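# Set a snap trap by latching its hammer with three arms

## Task

Complete the setting of the snap trap. The hammer has been swung over and is kept down only by arm2's fingertip pressing on it. If arm2 gets no new command it goes on pressing; a command to its present position makes it yield, and a hand-pose command may also make it yield and let the hammer escape. Done means the hammer finishes restrained by the hold-down bar, the yellow pedal is tilted up so its catch's lip rests over the bar's tip, and the trap still lies flat on the table. Any number of arms may be used.

## Robot and tools

Robots: three identical i2rt Big YAM arms, arm1, arm2 and arm3. Each has six revolute joints, a two-finger gripper and a wrist camera (arm1_cam_wrist, arm2_cam_wrist, arm3_cam_wrist). Two fixed room cameras, cam_high and cam_low, also watch the table. Foot positions in the scene frame, in metres: arm1 at (-0.060, -0.436, 0.750), turned about 90 degrees so it faces +y; arm2 at (-0.507, 0.003, 0.730), facing +x; arm3 at (0.586, -0.002, 0.747), facing -x. The tabletops are at z=0.720. Reach is roughly 1.0 m from the joint1 axis.

Frame: one shared scene frame, origin on the floor, +z up. The hand point lies between the finger pads, about 1 cm behind the tips. The fingers point along the hand's +z axis and open along its y axis.

Important start state: arm2's fingertip is the only thing holding the hammer down. Leave arm2 out of actions until something else secures the hammer. If you send arm2 its current joint values it relaxes, and if you send it a hand target it may relax, so the hammer can spring free.

Tool move: the keys are arm1, arm2, arm3 and cameras. Each robot gets its own object, and a robot you omit keeps its previous command. Inside a robot's object:
- joints: a dict of absolute targets by name. joint1_rad -2.879..2.879 (turns about the foot, positive counter-clockwise from above). joint2_rad 0..3.141 (shoulder; 0 means the upper arm points back, and increasing lifts it up and forward). joint3_rad 0..3.019 (elbow; 0 means folded). joint4_rad -1.692..1.57 (hand pitch, positive tips the fingers up). joint5_rad -1.57..1.57 (hand yaw, positive to the arm's right). joint6_rad -2.094..2.094 (hand roll, positive clockwise seen from behind). gripper_m 0..0.093, the fingertip gap in metres. Joint values are in radians and are destinations, not offsets.
- target: one list of seven numbers, [x, y, z, qw, qx, qy, qz]. This is an absolute hand pose in the scene frame, position in metres, in the same format the "hand" result line uses. The hand travels in a straight line toward it, starting from its current hand_target. When target is present, joints may contain only gripper_m.
- speed: the path's top speed, 0.002..0.5 m/s, default 0.25. It is valid only together with target. Rotation is capped at twice that value in rad/s.
- min_time_s: 0.1..8 s, the shortest duration for this robot's joint motions. It goes next to joints.

All motions in one action start at the same moment. Every hand path in the action finishes together, at the pace of the slowest, and lasts 0.5 to 10 s. No action runs longer than 15 s. Each control step clamps the path to within 100 mm and 20 degrees of the measured hand pose. Hands lag behind, drift and can overshoot the speed, especially when the arm is nearly straight, and often land a centimetre or more off. Paths do not avoid objects or other arms.

An unknown key makes a call invalid, and an out-of-range value gets it refused. After a refusal or a stop, the later move, wait and finished_scene calls in the same reply are skipped.

Results: each robot's state is reported as joint_positions, hand, hand_target, joint velocities (reading "within noise" when still), joint torques and statuses.
- The "move" line says "done" for each commanded robot, or its worst status.
- off_target: the joint stopped short of its target and may still be pushing.
- time_out: the joint ran out of time; it keeps pushing toward a nearby target, listed under on_its_own. To relax it, send the joint its reported position.
- not_followed, with "joint command not followed" or "pose unreachable": a self- or arm-collision check, or reachability, blocked the motion. The robot may keep trying.
- "as last shown": that robot was not commanded in this call and its lines are repeated. Its status reads "not commanded".
- "pictures" lists the images in order. Frames can be slightly older than the state.
- A move with no action returns the full state, all camera images and the scene number.

Gripper: when gripping a hard part, the reading is up to 5 mm below the part's width (some grippers read up to 2 mm above). Closed on nothing it reads 0 to 3 mm. Send a target about 5 mm below the touch reading for full force. To release, send a target well above the reading.

Other tools:
- wait(seconds 0..10, cameras): lets the scene run without new commands.
- zoom_image(camera, region [x0,y0,x1,y1] in pixels, at most 504x504): enlarges the latest image from that camera.
- read_manual(section "licences"): returns licence text only.
- finished_scene(scene 1..2): ends the scene for good. The goal must hold without the robots.

Cautions: arms do not stop on contact and can push hard. Robots pressing hard on each other, including one gripper closing on another arm's fingers, fails the scene. Knocking objects out of the work area, dropping parts from a height or hitting heavy things also fails. Sustained pushing, holding loads or stretched poses heats the motors. A MOTOR HOT line warns at 85 C; at 100 C the arm goes limp for 30-60 s, and blocked keys show limit_stop_at_motor_heat, so resend them afterwards. Keep the trap flat and avoid slamming the hammer.

Each tool is called after ">>>" in YAML: its name, and indented under it one key for each argument.

## Session

>>> move:

Scene clock: 0.00 s.
Joint torques (N m): no reading
Heat: arm1: hottest joint1_rad 30 °C; arm2: hottest joint1_rad 30 °C; arm3: hottest gripper 29 °C.
Joint velocities: within noise
arm1.joint_positions: joint1_rad=-0.220 joint2_rad=+0.649 joint3_rad=+1.334 joint4_rad=-1.500 joint5_rad=+0.024 joint6_rad=-0.165 gripper_m=+0.09396
arm1.joint_status: not commanded
arm1.hand: x=-0.0120 y=-0.2139 z=+1.2250 quat_wxyz=(-0.308, +0.647, -0.668, -0.203) (m; scene frame)
arm1.hand_target: x=-0.0121 y=-0.2146 z=+1.2392 quat_wxyz=(-0.320, +0.642, -0.663, -0.212) (m; scene frame)
arm1.hand_status: not commanded
arm2.joint_positions: joint1_rad=+0.224 joint2_rad=+1.641 joint3_rad=+0.969 joint4_rad=-0.884 joint5_rad=+0.018 joint6_rad=+0.425 gripper_m=+0.09396
arm2.joint_status: not commanded
arm2.hand: x=-0.0968 y=+0.0859 z=+0.7486 quat_wxyz=(-0.011, -0.109, -0.994, +0.007) (m; scene frame)
arm2.hand_target: x=-0.1849 y=+0.0686 z=+0.6527 quat_wxyz=(+0.140, -0.116, -0.983, +0.036) (m; scene frame)
arm2.hand_status: not commanded
arm3.joint_positions: joint1_rad=-0.449 joint2_rad=+0.544 joint3_rad=+1.335 joint4_rad=-1.532 joint5_rad=+0.096 joint6_rad=+0.794 gripper_m=+0.09396
arm3.joint_status: not commanded
arm3.hand: x=+0.4270 y=+0.1058 z=+1.2335 quat_wxyz=(+0.016, +0.720, -0.569, -0.398) (m; scene frame)
arm3.hand_target: x=+0.4284 y=+0.1051 z=+1.2436 quat_wxyz=(+0.018, +0.715, -0.566, -0.409) (m; scene frame)
arm3.hand_status: not commanded
pictures: arm1_cam_wrist, arm2_cam_wrist, arm3_cam_wrist, cam_high, cam_low

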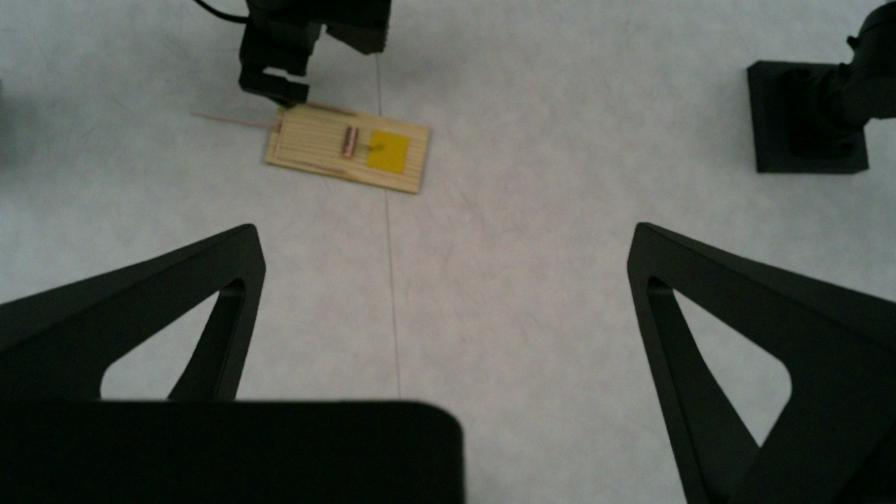

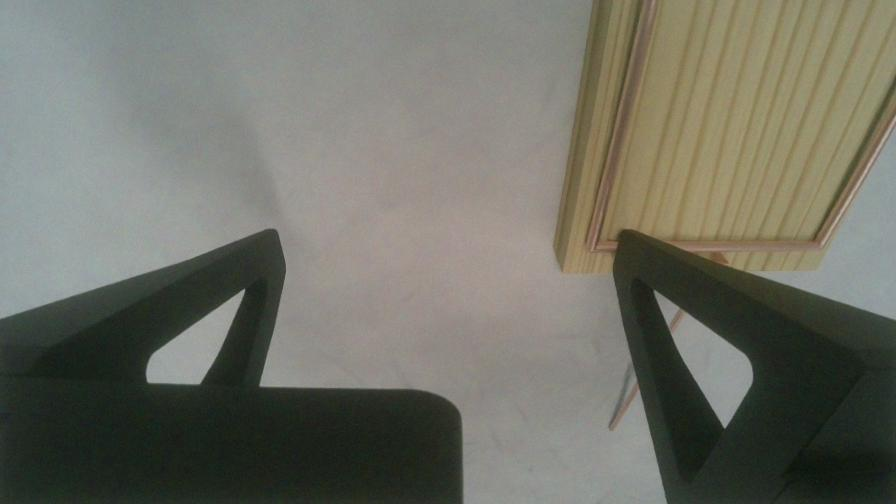

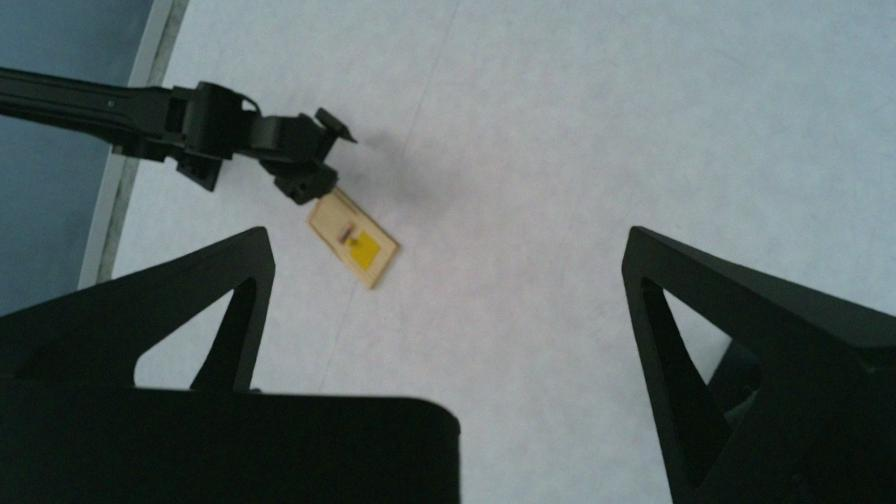

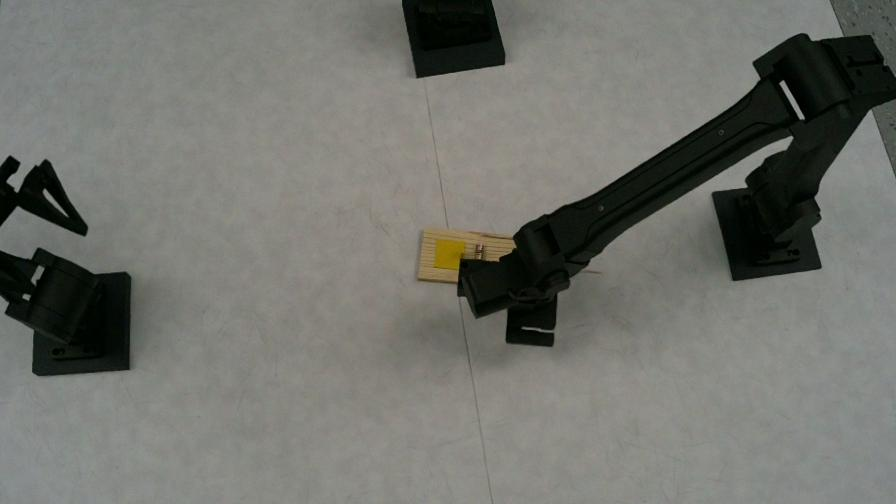

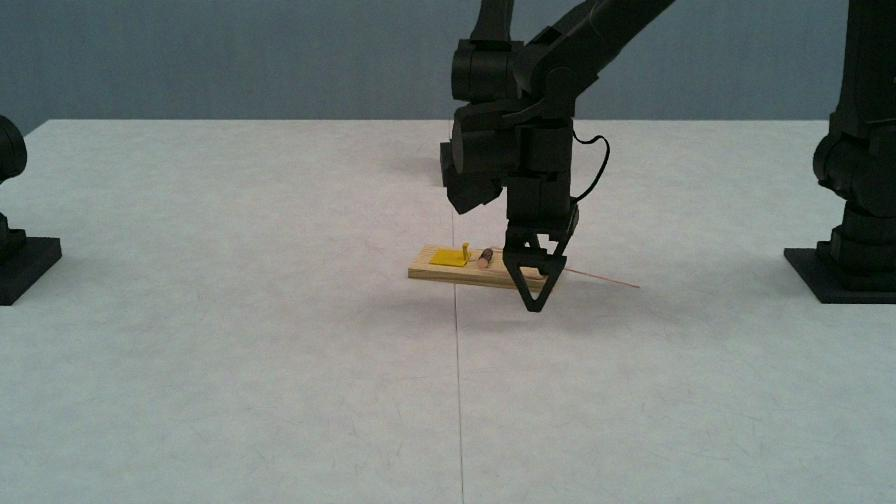

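>>> zoom_image:
  camera: "cam_low"
  region: [380, 210, 660, 330]

>>> zoom_image:
  camera: "arm1_cam_wrist"
  region: [180, 60, 460, 220]

>>> zoom_image:
  camera: "cam_high"
  region: [400, 210, 620, 310]

>>> zoom_image:
  camera: "arm2_cam_wrist"
  region: [440, 0, 896, 504]

Scaled by 1.800 from the camera's 896x504 image, which has a finer 1280x720 frame.

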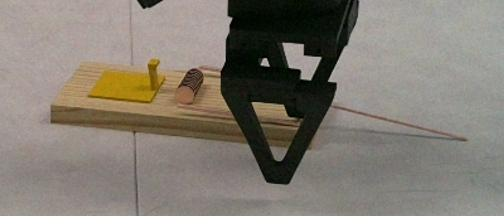

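Scaled by 1.800 from the camera's 896x504 image, which has a finer 1280x720 frame.

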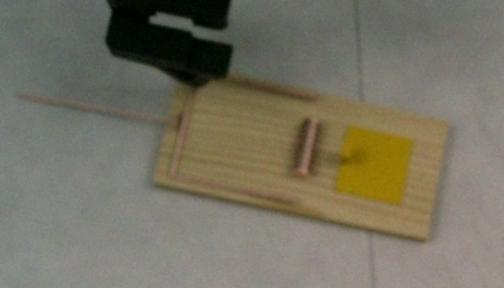

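Scaled by 2.291 from the camera's 896x504 image, which has a finer 1280x720 frame.

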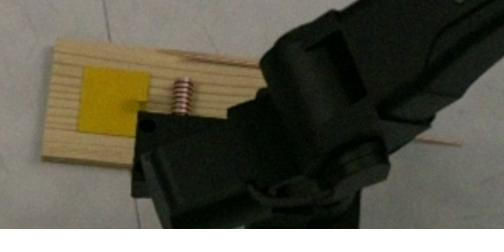

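Scaled by 1.000.

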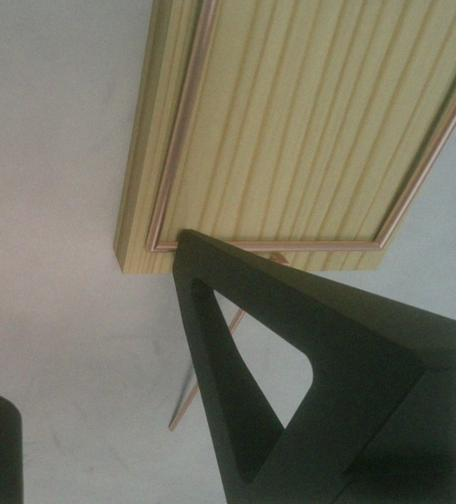

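>>> move:
  arm1: {"target":[-0.2,-0.10,0.95,-0.1292,0.9817,-0.138,0.0182],"joints":{"gripper_m":0.04}}

>>> move:
  arm1: {"target":[-0.202,0.012,0.82,-0.1292,0.9817,-0.138,0.0182]}
  cameras: ["all"]

Scene clock: 63.53 s.
Joint torques (N m): arm1=[1.49 -5.6 12.48 1.92 0.31 -0.03] | arm2=[-0.91 7.36 -2.55 0.8 -1.4 -0.01] | arm3=[0.09 3.78 8.53 1.58 0.14 -0.03]
Heat: arm1: hottest joint3_rad 35 °C; arm2: hottest joint5_rad 30 °C; arm3: hottest joint3_rad 33 °C.
move: arm1 off_target
Joint velocities: within noise
arm1.joint_positions: joint1_rad=+0.440 joint2_rad=+1.177 joint3_rad=+0.988 joint4_rad=-1.217 joint5_rad=+0.180 joint6_rad=-0.810 gripper_m=+0.04007
arm1.joint_status: all done
arm1.hand: x=-0.1935 y=-0.1063 z=+0.9437 quat_wxyz=(-0.118, +0.981, -0.149, +0.024) (m; scene frame)
arm1.hand_target: x=-0.2000 y=-0.1002 z=+0.9500 quat_wxyz=(-0.129, +0.982, -0.138, +0.018) (m; scene frame)
arm1.hand_status: off_target (0.011 m and 1.9 deg from the pose sent, 0.352 m and 80.5 deg at the start)
arm2, arm3: as last shown
pictures: none

Scene clock: 64.80 s.
Joint torques (N m): arm1=[1.55 -7.06 11.79 1.36 0.18 0.12] | arm2=[-1.32 7.53 -2.43 0.76 -1.38 0.03] | arm3=[0.5 3.66 8.7 1.69 0.16 -0.05]
Heat: arm1: hottest joint3_rad 35 °C; arm2: hottest joint5_rad 30 °C; arm3: hottest joint3_rad 33 °C.
move: arm1 not_followed
Joint velocities: within noise
arm1.joint_positions: joint1_rad=+0.415 joint2_rad=+1.265 joint3_rad=+0.964 joint4_rad=-1.092 joint5_rad=+0.178 joint6_rad=-0.844 gripper_m=+0.04007
arm1.joint_status: not commanded
arm1.on_its_own: joint4_rad is held at -1.092, not at its first target -1.205
arm1.hand: x=-0.1966 y=-0.0799 z=+0.9085 quat_wxyz=(-0.122, +0.982, -0.145, +0.023) (m; scene frame)
arm1.hand_target: x=-0.1966 y=-0.0799 z=+0.9085 quat_wxyz=(-0.122, +0.982, -0.145, +0.023) (m; scene frame)
arm1.hand_status: not_followed (0.128 m and 1.3 deg from the pose sent, 0.171 m and 1.9 deg at the start; pose on its path clipped on 18 of 38 steps)
arm2.joint_positions: joint1_rad=+0.224 joint2_rad=+1.641 joint3_rad=+0.969 joint4_rad=-0.884 joint5_rad=+0.018 joint6_rad=+0.425 gripper_m=+0.09396
arm2.joint_status: not commanded
arm2.hand: x=-0.0968 y=+0.0859 z=+0.7486 quat_wxyz=(-0.011, -0.109, -0.994, +0.007) (m; scene frame)
arm2.hand_target: x=-0.1849 y=+0.0686 z=+0.6527 quat_wxyz=(+0.140, -0.116, -0.983, +0.036) (m; scene frame)
arm2.hand_status: not commanded
arm3: as last shown
pictures: arm1_cam_wrist, arm2_cam_wrist, arm3_cam_wrist, cam_high, cam_low
pose unreachable (arm1 arm): on one or more control steps of this call this arm could not follow its commanded pose, so it was not sent that pose on those steps. On the call's last step it was still not sent that pose. It may still have moved: this result reports where it is.
cause: moving toward the commanded pose would bring a part of the arm too close to another arm (this arm's wrist (the part past joint 4) and the arm2 arm's forearm (the part past joint 3), at the place that arm is still heading or pushing toward).
camera_calibration:
arm1_cam_wrist: T_world_to_cam=[[0.276917, 0.925113, 0.259774, -0.110598], [0.726363, -0.378518, 0.573691, -0.405911], [0.629058, 0.0298248, -0.776786, 0.960084], [0, 0, 0, 1]] pos_world=[-0.278483, -0.0799632, 1.00738]

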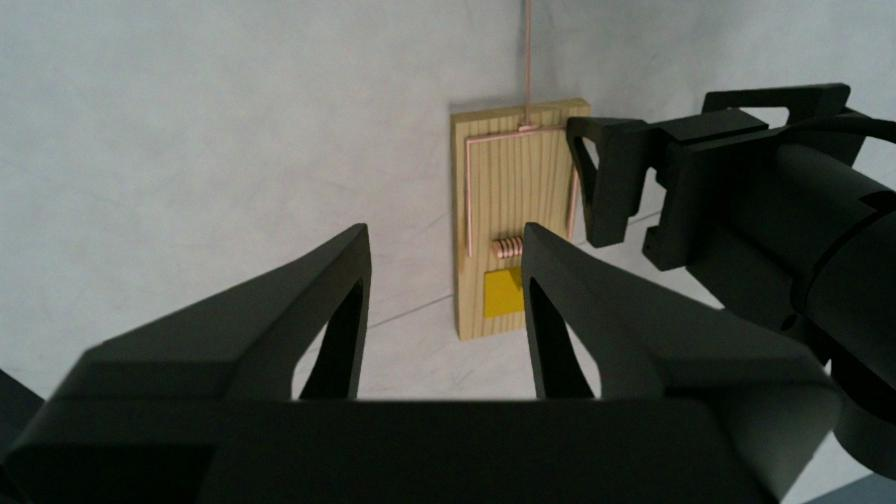

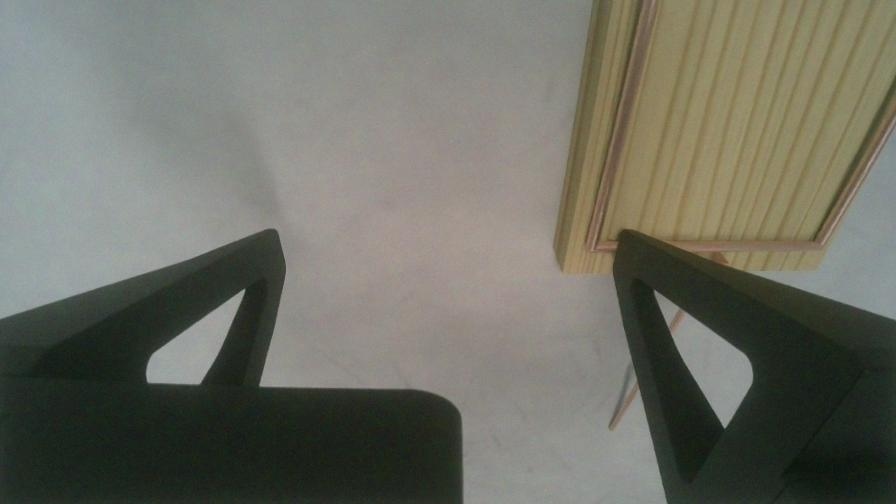

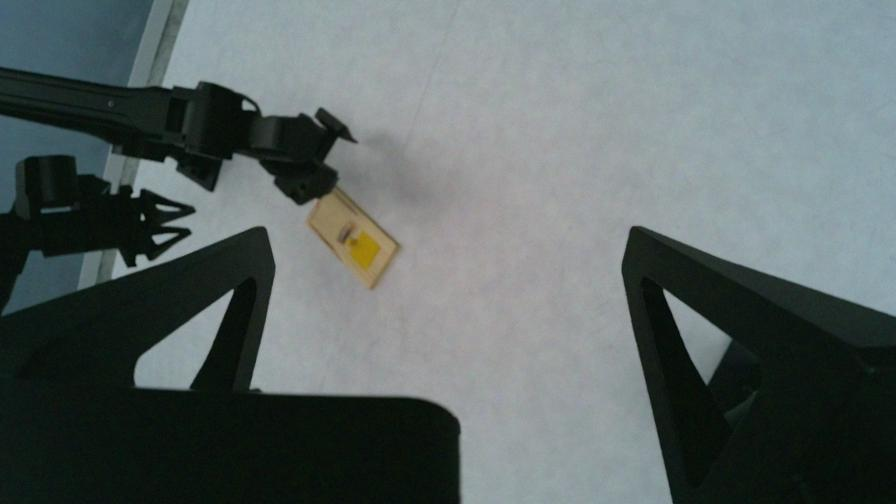

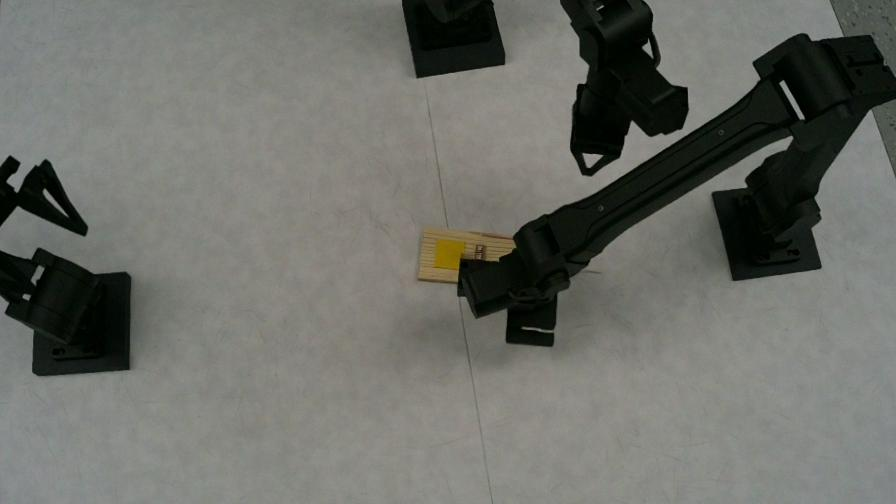

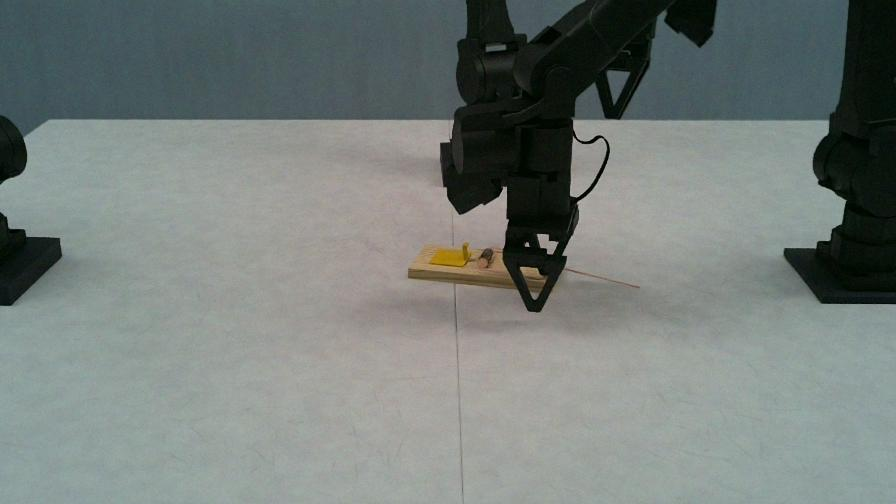

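>>> move:
  arm1: {"target":[-0.212,-0.043,0.795,-0.379,0.9147,-0.1284,0.0532],"joints":{"gripper_m":0.025}}
  cameras: ["arm1_cam_wrist","cam_low"]

Scene clock: 91.03 s.
Joint torques (N m): arm1=[1.73 -6.3 8.99 2.36 0.56 0] | arm2=[-1.32 7.41 -2.47 0.85 -1.41 0.04] | arm3=[0.26 3.96 8.69 1.78 0.14 -0.01]
Heat: arm1: hottest joint3_rad 37 °C; arm2: hottest joint5_rad 30 °C; arm3: hottest joint3_rad 33 °C.
move: arm1 done
Joint velocities: within noise
arm1.joint_positions: joint1_rad=+0.553 joint2_rad=+1.428 joint3_rad=+0.588 joint4_rad=-0.172 joint5_rad=+0.573 joint6_rad=-0.855 gripper_m=+0.02507
arm1.joint_status: all done
arm1.hand: x=-0.2063 y=-0.0453 z=+0.7947 quat_wxyz=(-0.375, +0.915, -0.138, +0.054) (m; scene frame)
arm1.hand_target: x=-0.2121 y=-0.0431 z=+0.7951 quat_wxyz=(-0.379, +0.915, -0.128, +0.053) (m; scene frame)
arm1.hand_status: done (0.006 m and 1.2 deg from the pose sent, 0.120 m and 30.7 deg at the start)
arm2, arm3: as last shown
pictures: arm1_cam_wrist, cam_low
camera_calibration:
arm1_cam_wrist: T_world_to_cam=[[0.20755, 0.672772, 0.710141, -0.493951], [0.655004, -0.634766, 0.409929, -0.216704], [0.726562, 0.380065, -0.572414, 0.750352], [0, 0, 0, 1]] pos_world=[-0.300716, -0.0904216, 0.86912]

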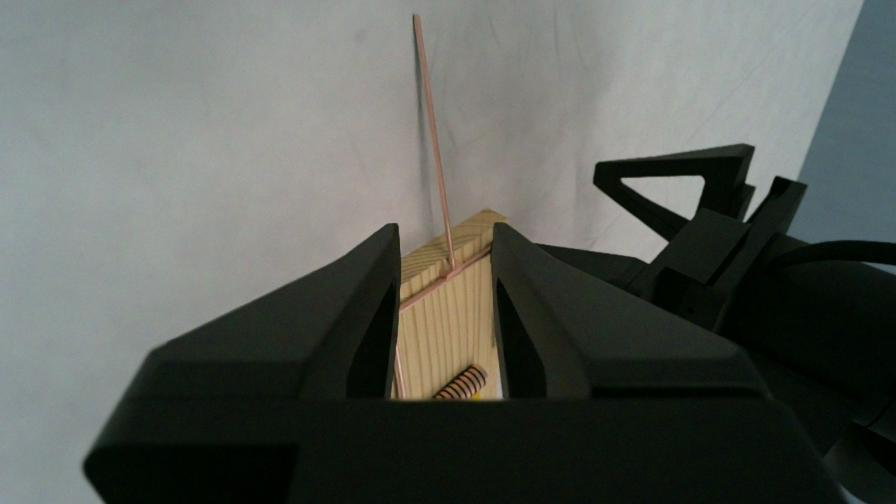

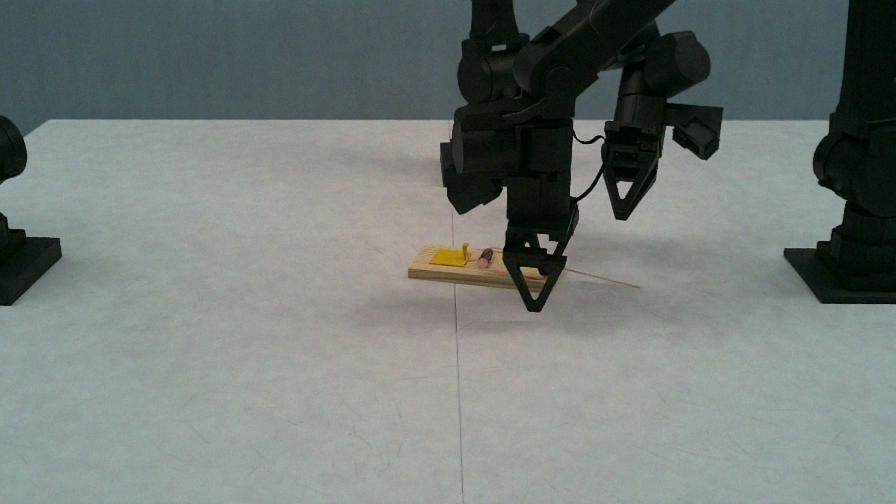

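>>> move:
  arm1: {"target":[-0.2155,-0.024,0.766,-0.379,0.9147,-0.1284,0.0532],"joints":{"gripper_m":0.014},"speed":0.08}
  cameras: ["arm1_cam_wrist"]

>>> zoom_image:
  camera: "arm1_cam_wrist"
  region: [320, 40, 580, 300]

Scene clock: 126.17 s.
Joint torques (N m): arm1=[0.15 -7.12 9.83 2.45 0.22 0.01] | arm2=[-2.55 7.59 -2.51 0.61 -1.4 -0.05] | arm3=[-0.26 3.55 8.55 1.57 0.15 -0.04]
Heat: arm1: hottest joint3_rad 35 °C; arm2: hottest joint5_rad 30 °C; arm3: hottest joint3_rad 34 °C.
move: arm1 off_target
Joint velocities: within noise
arm1.joint_positions: joint1_rad=+0.553 joint2_rad=+1.551 joint3_rad=+0.588 joint4_rad=-0.058 joint5_rad=+0.568 joint6_rad=-0.877 gripper_m=+0.01407
arm1.joint_status: all done
arm1.hand: x=-0.2117 y=-0.0384 z=+0.7594 quat_wxyz=(-0.369, +0.919, -0.126, +0.060) (m; scene frame)
arm1.hand_target: x=-0.2153 y=-0.0244 z=+0.7664 quat_wxyz=(-0.379, +0.915, -0.128, +0.053) (m; scene frame)
arm1.hand_status: off_target (0.016 m and 1.4 deg from the pose sent, 0.037 m and 1.2 deg at the start)
arm2, arm3: as last shown
pictures: arm1_cam_wrist
camera_calibration:
arm1_cam_wrist: T_world_to_cam=[[0.182823, 0.686739, 0.703538, -0.472123], [0.659248, -0.616509, 0.430475, -0.208325], [0.729361, 0.385105, -0.565443, 0.726809], [0, 0, 0, 1]] pos_world=[-0.306453, -0.0841071, 0.832804]

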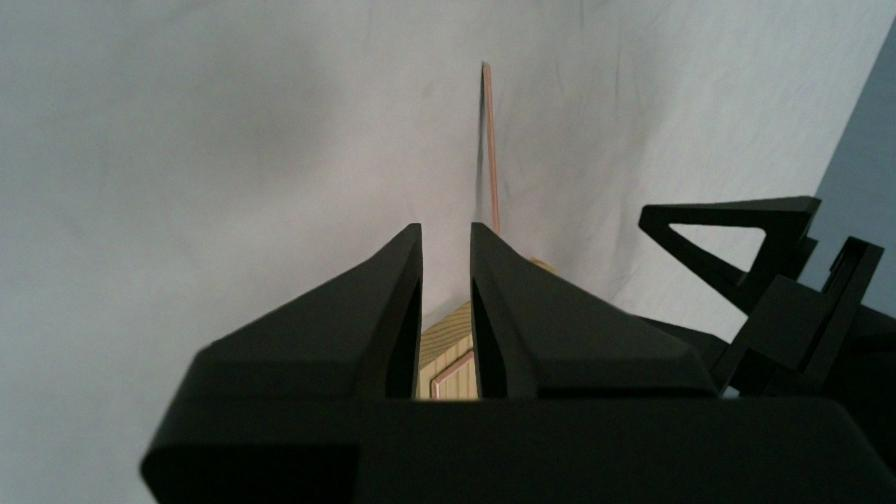

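Scaled by 1.938 from the camera's 896x504 image, which has a finer 1280x720 frame.

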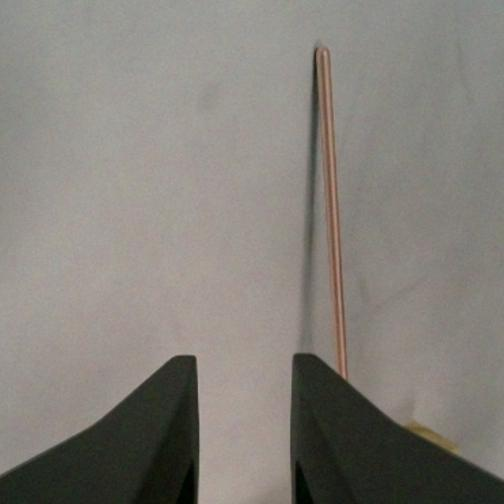

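>>> move:
  arm1: {"target":[-0.204,0.016,0.742,-0.379,0.9147,-0.1284,0.0532],"speed":0.08}
  cameras: ["arm1_cam_wrist","cam_low"]

>>> zoom_image:
  camera: "arm1_cam_wrist"
  region: [320, 80, 580, 340]

Scene clock: 133.00 s.
Joint torques (N m): arm1=[0.09 -8.29 10.33 2.62 0.2 -0.01] | arm2=[-2.37 8.41 -2.63 0.8 -1.37 0.02] | arm3=[-0.5 3.55 8.58 1.69 0.16 -0.05]
Heat: arm1: hottest joint3_rad 35 °C; arm2: hottest joint5_rad 31 °C; arm3: hottest joint3_rad 34 °C.
move: arm1 off_target
Joint velocities: within noise
arm1.joint_positions: joint1_rad=+0.468 joint2_rad=+1.674 joint3_rad=+0.634 joint4_rad=+0.050 joint5_rad=+0.521 joint6_rad=-0.957 gripper_m=+0.01407
arm1.joint_status: not commanded
arm1.hand: x=-0.1978 y=-0.0043 z=+0.7334 quat_wxyz=(-0.365, +0.920, -0.126, +0.062) (m; scene frame)
arm1.hand_target: x=-0.2036 y=+0.0152 z=+0.7427 quat_wxyz=(-0.379, +0.915, -0.128, +0.053) (m; scene frame)
arm1.hand_status: off_target (0.023 m and 2.0 deg from the pose sent, 0.058 m and 1.4 deg at the start)
arm2, arm3: as last shown
pictures: arm1_cam_wrist, cam_low
camera_calibration:
arm1_cam_wrist: T_world_to_cam=[[0.182794, 0.693253, 0.697128, -0.475033], [0.656746, -0.613767, 0.43815, -0.191375], [0.731623, 0.377744, -0.567484, 0.690766], [0, 0, 0, 1]] pos_world=[-0.292862, -0.0490745, 0.807007]

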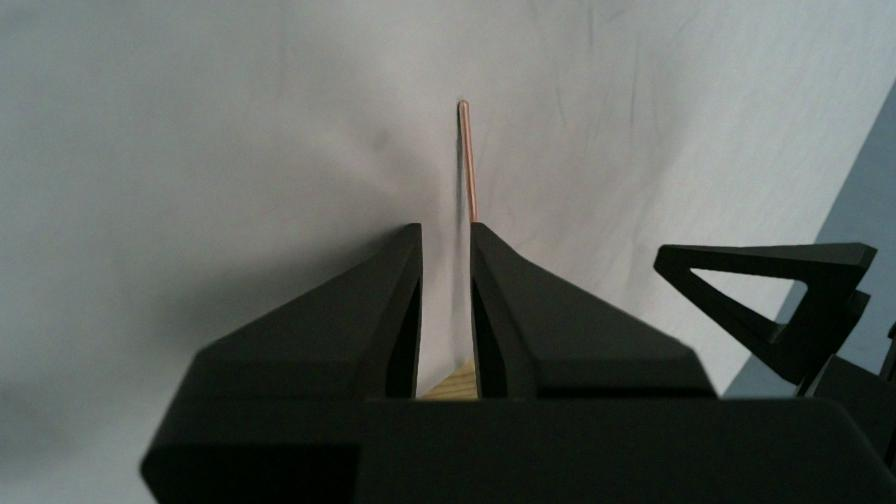

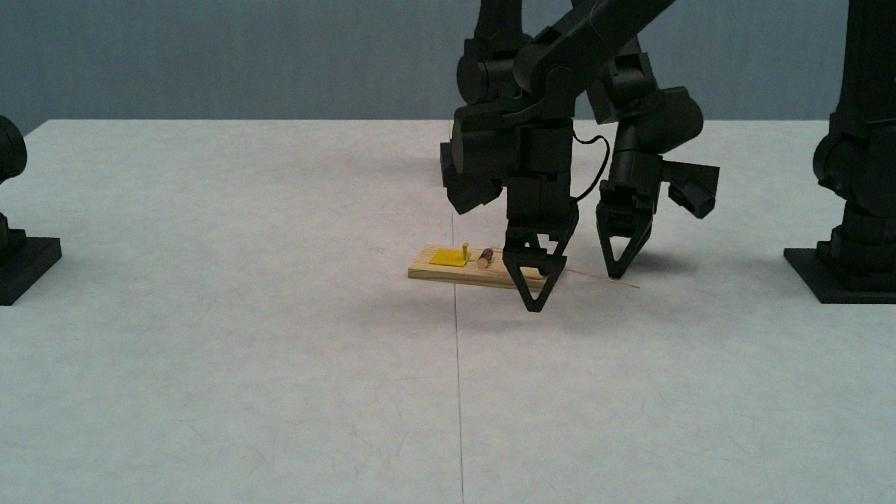

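Scaled by 1.938 from the camera's 896x504 image, which has a finer 1280x720 frame.

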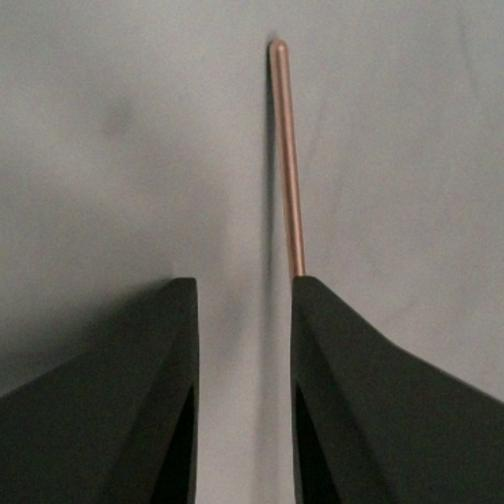

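>>> move:
  arm1: {"target":[-0.204,0.0215,0.749,-0.379,0.9147,-0.1284,0.0532],"speed":0.06}

>>> move:
  arm1: {"target":[-0.203,0.030,0.740,-0.379,0.9147,-0.1284,0.0532],"speed":0.06}
  cameras: ["arm1_cam_wrist","cam_low"]

>>> zoom_image:
  camera: "arm1_cam_wrist"
  region: [320, 80, 580, 340]

Scene clock: 139.67 s.
Joint torques (N m): arm1=[-0.09 -8.88 10.47 1.78 0.22 -0.03] | arm2=[-0.97 7.59 -2.55 0.94 -1.37 -0.03] | arm3=[-0.26 3.78 8.57 1.76 0.12 -0.04]
Heat: arm1: hottest joint3_rad 35 °C; arm2: hottest joint5_rad 31 °C; arm3: hottest joint3_rad 34 °C.
move: arm1 off_target
Joint velocities: within noise
arm1.joint_positions: joint1_rad=+0.463 joint2_rad=+1.674 joint3_rad=+0.650 joint4_rad=+0.048 joint5_rad=+0.517 joint6_rad=-0.964 gripper_m=+0.01407
arm1.joint_status: not commanded
arm1.hand: x=-0.2001 y=+0.0034 z=+0.7381 quat_wxyz=(-0.369, +0.919, -0.127, +0.058) (m; scene frame)
arm1.hand_target: x=-0.2037 y=+0.0209 z=+0.7495 quat_wxyz=(-0.379, +0.915, -0.128, +0.053) (m; scene frame)
arm1.hand_status: off_target (0.021 m and 1.4 deg from the pose sent, 0.031 m and 2.0 deg at the start)
arm2, arm3: as last shown
pictures: none

Scene clock: 140.63 s.
Joint torques (N m): arm1=[-0.09 -8.47 10.36 2.61 0.2 0] | arm2=[-1.79 7.36 -2.51 0.76 -1.39 -0.01] | arm3=[-0.38 3.25 8.8 1.46 0.15 -0.01]
Heat: arm1: hottest joint3_rad 35 °C; arm2: hottest joint5_rad 31 °C; arm3: hottest joint3_rad 34 °C.
move: arm1 off_target
Joint velocities: within noise
arm1.joint_positions: joint1_rad=+0.450 joint2_rad=+1.701 joint3_rad=+0.666 joint4_rad=+0.055 joint5_rad=+0.510 joint6_rad=-0.975 gripper_m=+0.01407
arm1.joint_status: not commanded
arm1.hand: x=-0.1982 y=+0.0097 z=+0.7317 quat_wxyz=(-0.365, +0.920, -0.126, +0.061) (m; scene frame)
arm1.hand_target: x=-0.2026 y=+0.0293 z=+0.7407 quat_wxyz=(-0.379, +0.915, -0.129, +0.053) (m; scene frame)
arm1.hand_status: off_target (0.022 m and 1.9 deg from the pose sent, 0.027 m and 1.4 deg at the start)
arm2, arm3: as last shown
pictures: arm1_cam_wrist, cam_low
camera_calibration:
arm1_cam_wrist: T_world_to_cam=[[0.182494, 0.693239, 0.69722, -0.483592], [0.658468, -0.612786, 0.436937, -0.180602], [0.730148, 0.379359, -0.568305, 0.685244], [0, 0, 0, 1]] pos_world=[-0.293157, -0.0353788, 0.805509]

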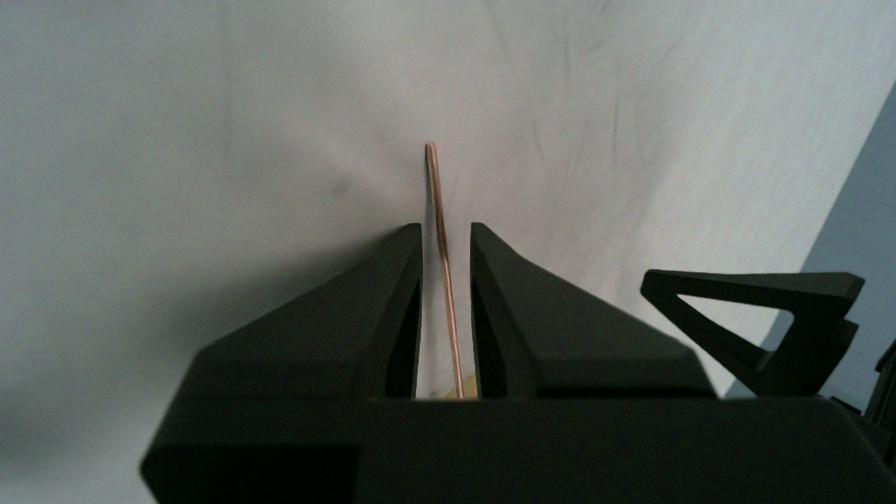

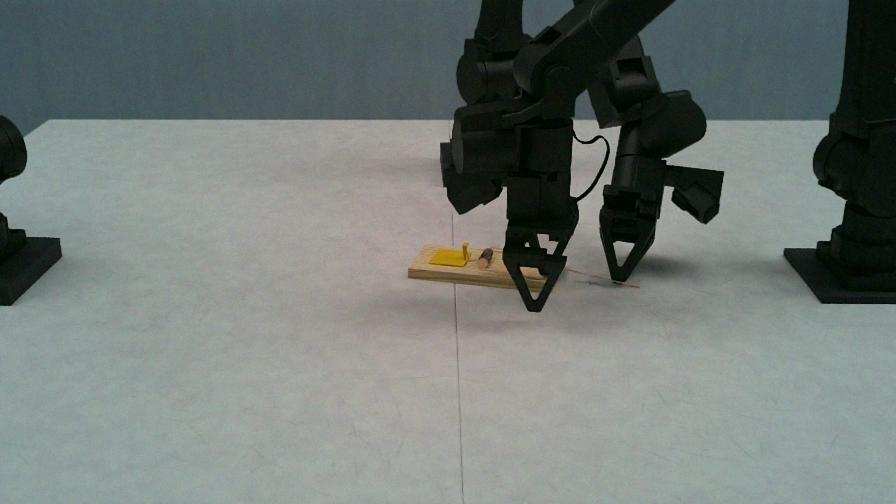

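Scaled by 1.938 from the camera's 896x504 image, which has a finer 1280x720 frame.

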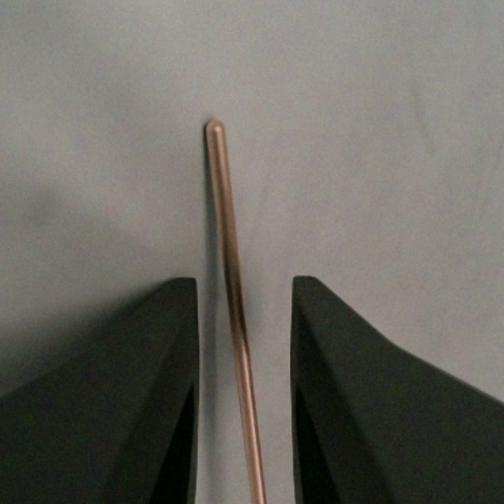

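>>> move:
  arm1: {"target":[-0.2025,0.0355,0.738,-0.379,0.9147,-0.1284,0.0532],"speed":0.06}

>>> move:
  arm1: {"joints":{"gripper_m":0.001}}
  cameras: ["arm1_cam_wrist","cam_low"]

>>> zoom_image:
  camera: "arm1_cam_wrist"
  region: [320, 80, 580, 340]

Scene clock: 150.13 s.
Joint torques (N m): arm1=[0.09 -7.94 10.35 2.65 0.14 0] | arm2=[-2.14 7.3 -2.41 0.68 -1.37 0] | arm3=[0.67 3.6 8.51 1.54 0.15 -0.04]
Heat: arm1: hottest joint3_rad 36 °C; arm2: hottest joint5_rad 31 °C; arm3: hottest joint3_rad 34 °C.
move: arm1 off_target
Joint velocities: within noise
arm1.joint_positions: joint1_rad=+0.443 joint2_rad=+1.712 joint3_rad=+0.679 joint4_rad=+0.061 joint5_rad=+0.507 joint6_rad=-0.982 gripper_m=+0.01407
arm1.joint_status: not commanded
arm1.hand: x=-0.1983 y=+0.0161 z=+0.7316 quat_wxyz=(-0.367, +0.920, -0.126, +0.060) (m; scene frame)
arm1.hand_target: x=-0.2021 y=+0.0348 z=+0.7386 quat_wxyz=(-0.379, +0.915, -0.128, +0.054) (m; scene frame)
arm1.hand_status: off_target (0.021 m and 1.7 deg from the pose sent, 0.027 m and 2.0 deg at the start)
arm2: as last shown
arm3.joint_positions: joint1_rad=-0.449 joint2_rad=+0.544 joint3_rad=+1.335 joint4_rad=-1.532 joint5_rad=+0.096 joint6_rad=+0.794 gripper_m=+0.09396
arm3.joint_status: not commanded
arm3.hand: x=+0.4270 y=+0.1058 z=+1.2335 quat_wxyz=(+0.016, +0.720, -0.569, -0.398) (m; scene frame)
arm3.hand_target: x=+0.4284 y=+0.1051 z=+1.2436 quat_wxyz=(+0.018, +0.715, -0.566, -0.409) (m; scene frame)
arm3.hand_status: not commanded
pictures: none

Scene clock: 150.87 s.
Joint torques (N m): arm1=[-0.15 -8.53 10.22 2.45 0.22 0.14] | arm2=[-0.44 7.47 -2.45 0.73 -1.38 -0.03] | arm3=[0.56 3.31 8.64 1.85 0.15 -0.01]
Heat: arm1: hottest joint3_rad 36 °C; arm2: hottest joint5_rad 31 °C; arm3: hottest joint3_rad 34 °C.
move: arm1 done
Joint velocities: within noise
arm1.joint_positions: joint1_rad=+0.443 joint2_rad=+1.717 joint3_rad=+0.679 joint4_rad=+0.061 joint5_rad=+0.505 joint6_rad=-0.999 gripper_m=+0.00196
arm1.joint_status: all done
arm1.hand: x=-0.1982 y=+0.0154 z=+0.7296 quat_wxyz=(-0.365, +0.921, -0.118, +0.063) (m; scene frame)
arm1.hand_target: x=-0.2021 y=+0.0346 z=+0.7385 quat_wxyz=(-0.379, +0.915, -0.128, +0.054) (m; scene frame)
arm1.hand_status: not commanded
arm2, arm3: as last shown
pictures: arm1_cam_wrist, cam_low
camera_calibration:
arm1_cam_wrist: T_world_to_cam=[[0.166516, 0.697661, 0.696808, -0.489062], [0.661458, -0.603116, 0.445785, -0.182072], [0.731263, 0.386679, -0.561902, 0.67725], [0, 0, 0, 1]] pos_world=[-0.293379, -0.0304891, 0.802495]

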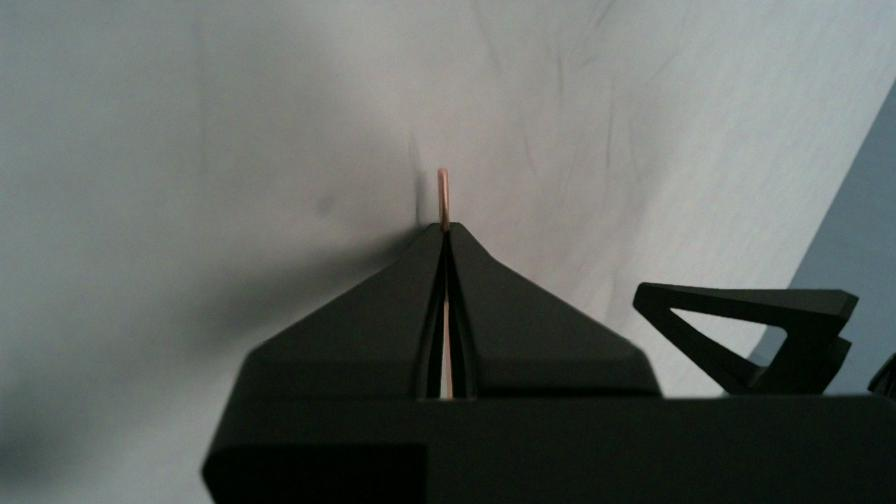

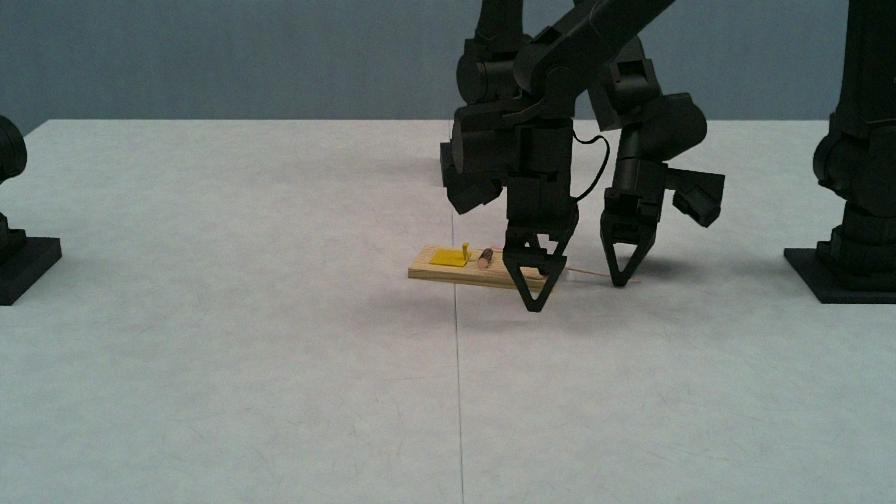

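Scaled by 1.938 from the camera's 896x504 image, which has a finer 1280x720 frame.

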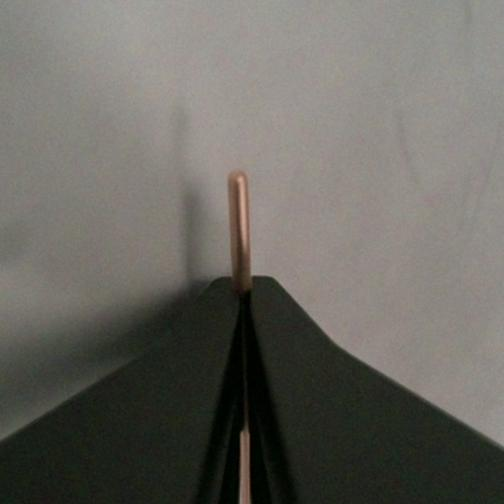

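>>> move:
  arm1: {"target":[-0.196,0.029,0.784,-0.3828,0.8837,-0.2696,-0.0065],"speed":0.1}
  cameras: ["arm1_cam_wrist","cam_low"]

>>> zoom_image:
  camera: "cam_low"
  region: [400, 180, 680, 320]

Scene clock: 164.83 s.
Joint torques (N m): arm1=[-0.09 -10.23 10.69 1.48 0.52 0.39] | arm2=[-1.26 7.82 -2.54 0.83 -1.36 0.02] | arm3=[0.09 3.55 8.55 1.66 0.13 -0.04]
Heat: arm1: hottest joint3_rad 36 °C; arm2: hottest joint5_rad 31 °C; arm3: hottest joint3_rad 34 °C.
move: arm1 off_target
Joint velocities: within noise
arm1.joint_positions: joint1_rad=+0.434 joint2_rad=+1.609 joint3_rad=+0.684 joint4_rad=-0.046 joint5_rad=+0.493 joint6_rad=-0.719 gripper_m=+0.00189
arm1.joint_status: not commanded
arm1.hand: x=-0.1949 y=+0.0137 z=+0.7646 quat_wxyz=(-0.369, +0.896, -0.248, +0.007) (m; scene frame)
arm1.hand_target: x=-0.1957 y=+0.0285 z=+0.7842 quat_wxyz=(-0.383, +0.884, -0.269, -0.007) (m; scene frame)
arm1.hand_status: off_target (0.025 m and 3.6 deg from the pose sent, 0.056 m and 19.7 deg at the start)
arm2.joint_positions: joint1_rad=+0.224 joint2_rad=+1.641 joint3_rad=+0.969 joint4_rad=-0.884 joint5_rad=+0.018 joint6_rad=+0.425 gripper_m=+0.09396
arm2.joint_status: not commanded
arm2.hand: x=-0.0968 y=+0.0859 z=+0.7486 quat_wxyz=(-0.011, -0.109, -0.994, +0.007) (m; scene frame)
arm2.hand_target: x=-0.1849 y=+0.0686 z=+0.6527 quat_wxyz=(+0.140, -0.116, -0.983, +0.036) (m; scene frame)
arm2.hand_status: not commanded
arm3: as last shown
pictures: arm1_cam_wrist, cam_low
camera_calibration:
arm1_cam_wrist: T_world_to_cam=[[0.435325, 0.596346, 0.674435, -0.441916], [0.593235, -0.753513, 0.283355, -0.0880583], [0.677174, 0.276747, -0.681797, 0.77784], [0, 0, 0, 1]] pos_world=[-0.282117, -0.0180827, 0.853324]

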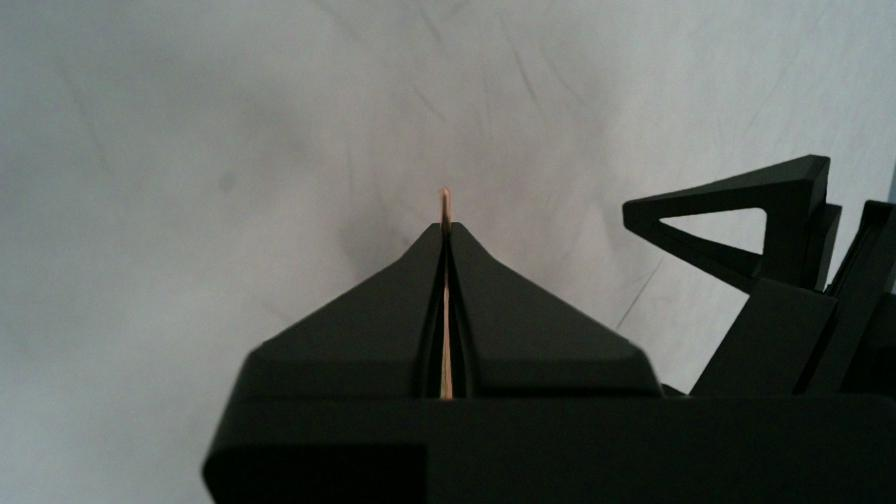

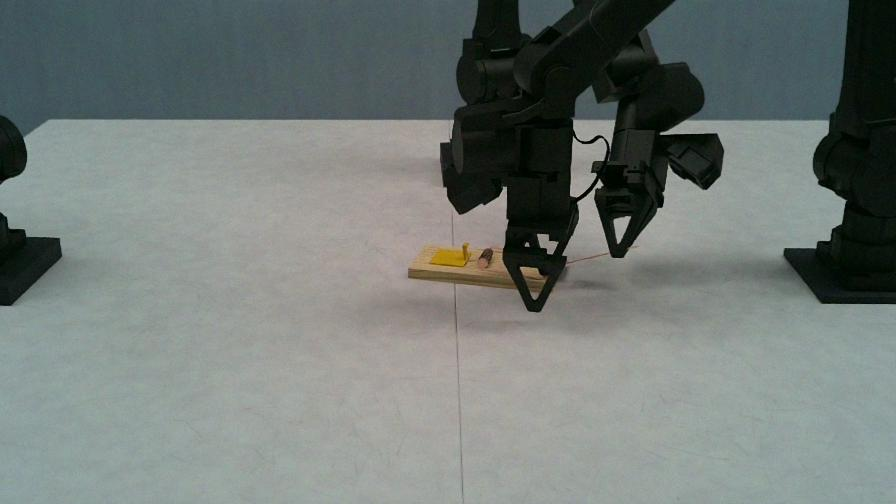

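Scaled by 1.800 from the camera's 896x504 image, which has a finer 1280x720 frame.

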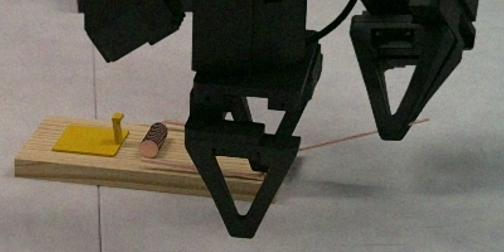

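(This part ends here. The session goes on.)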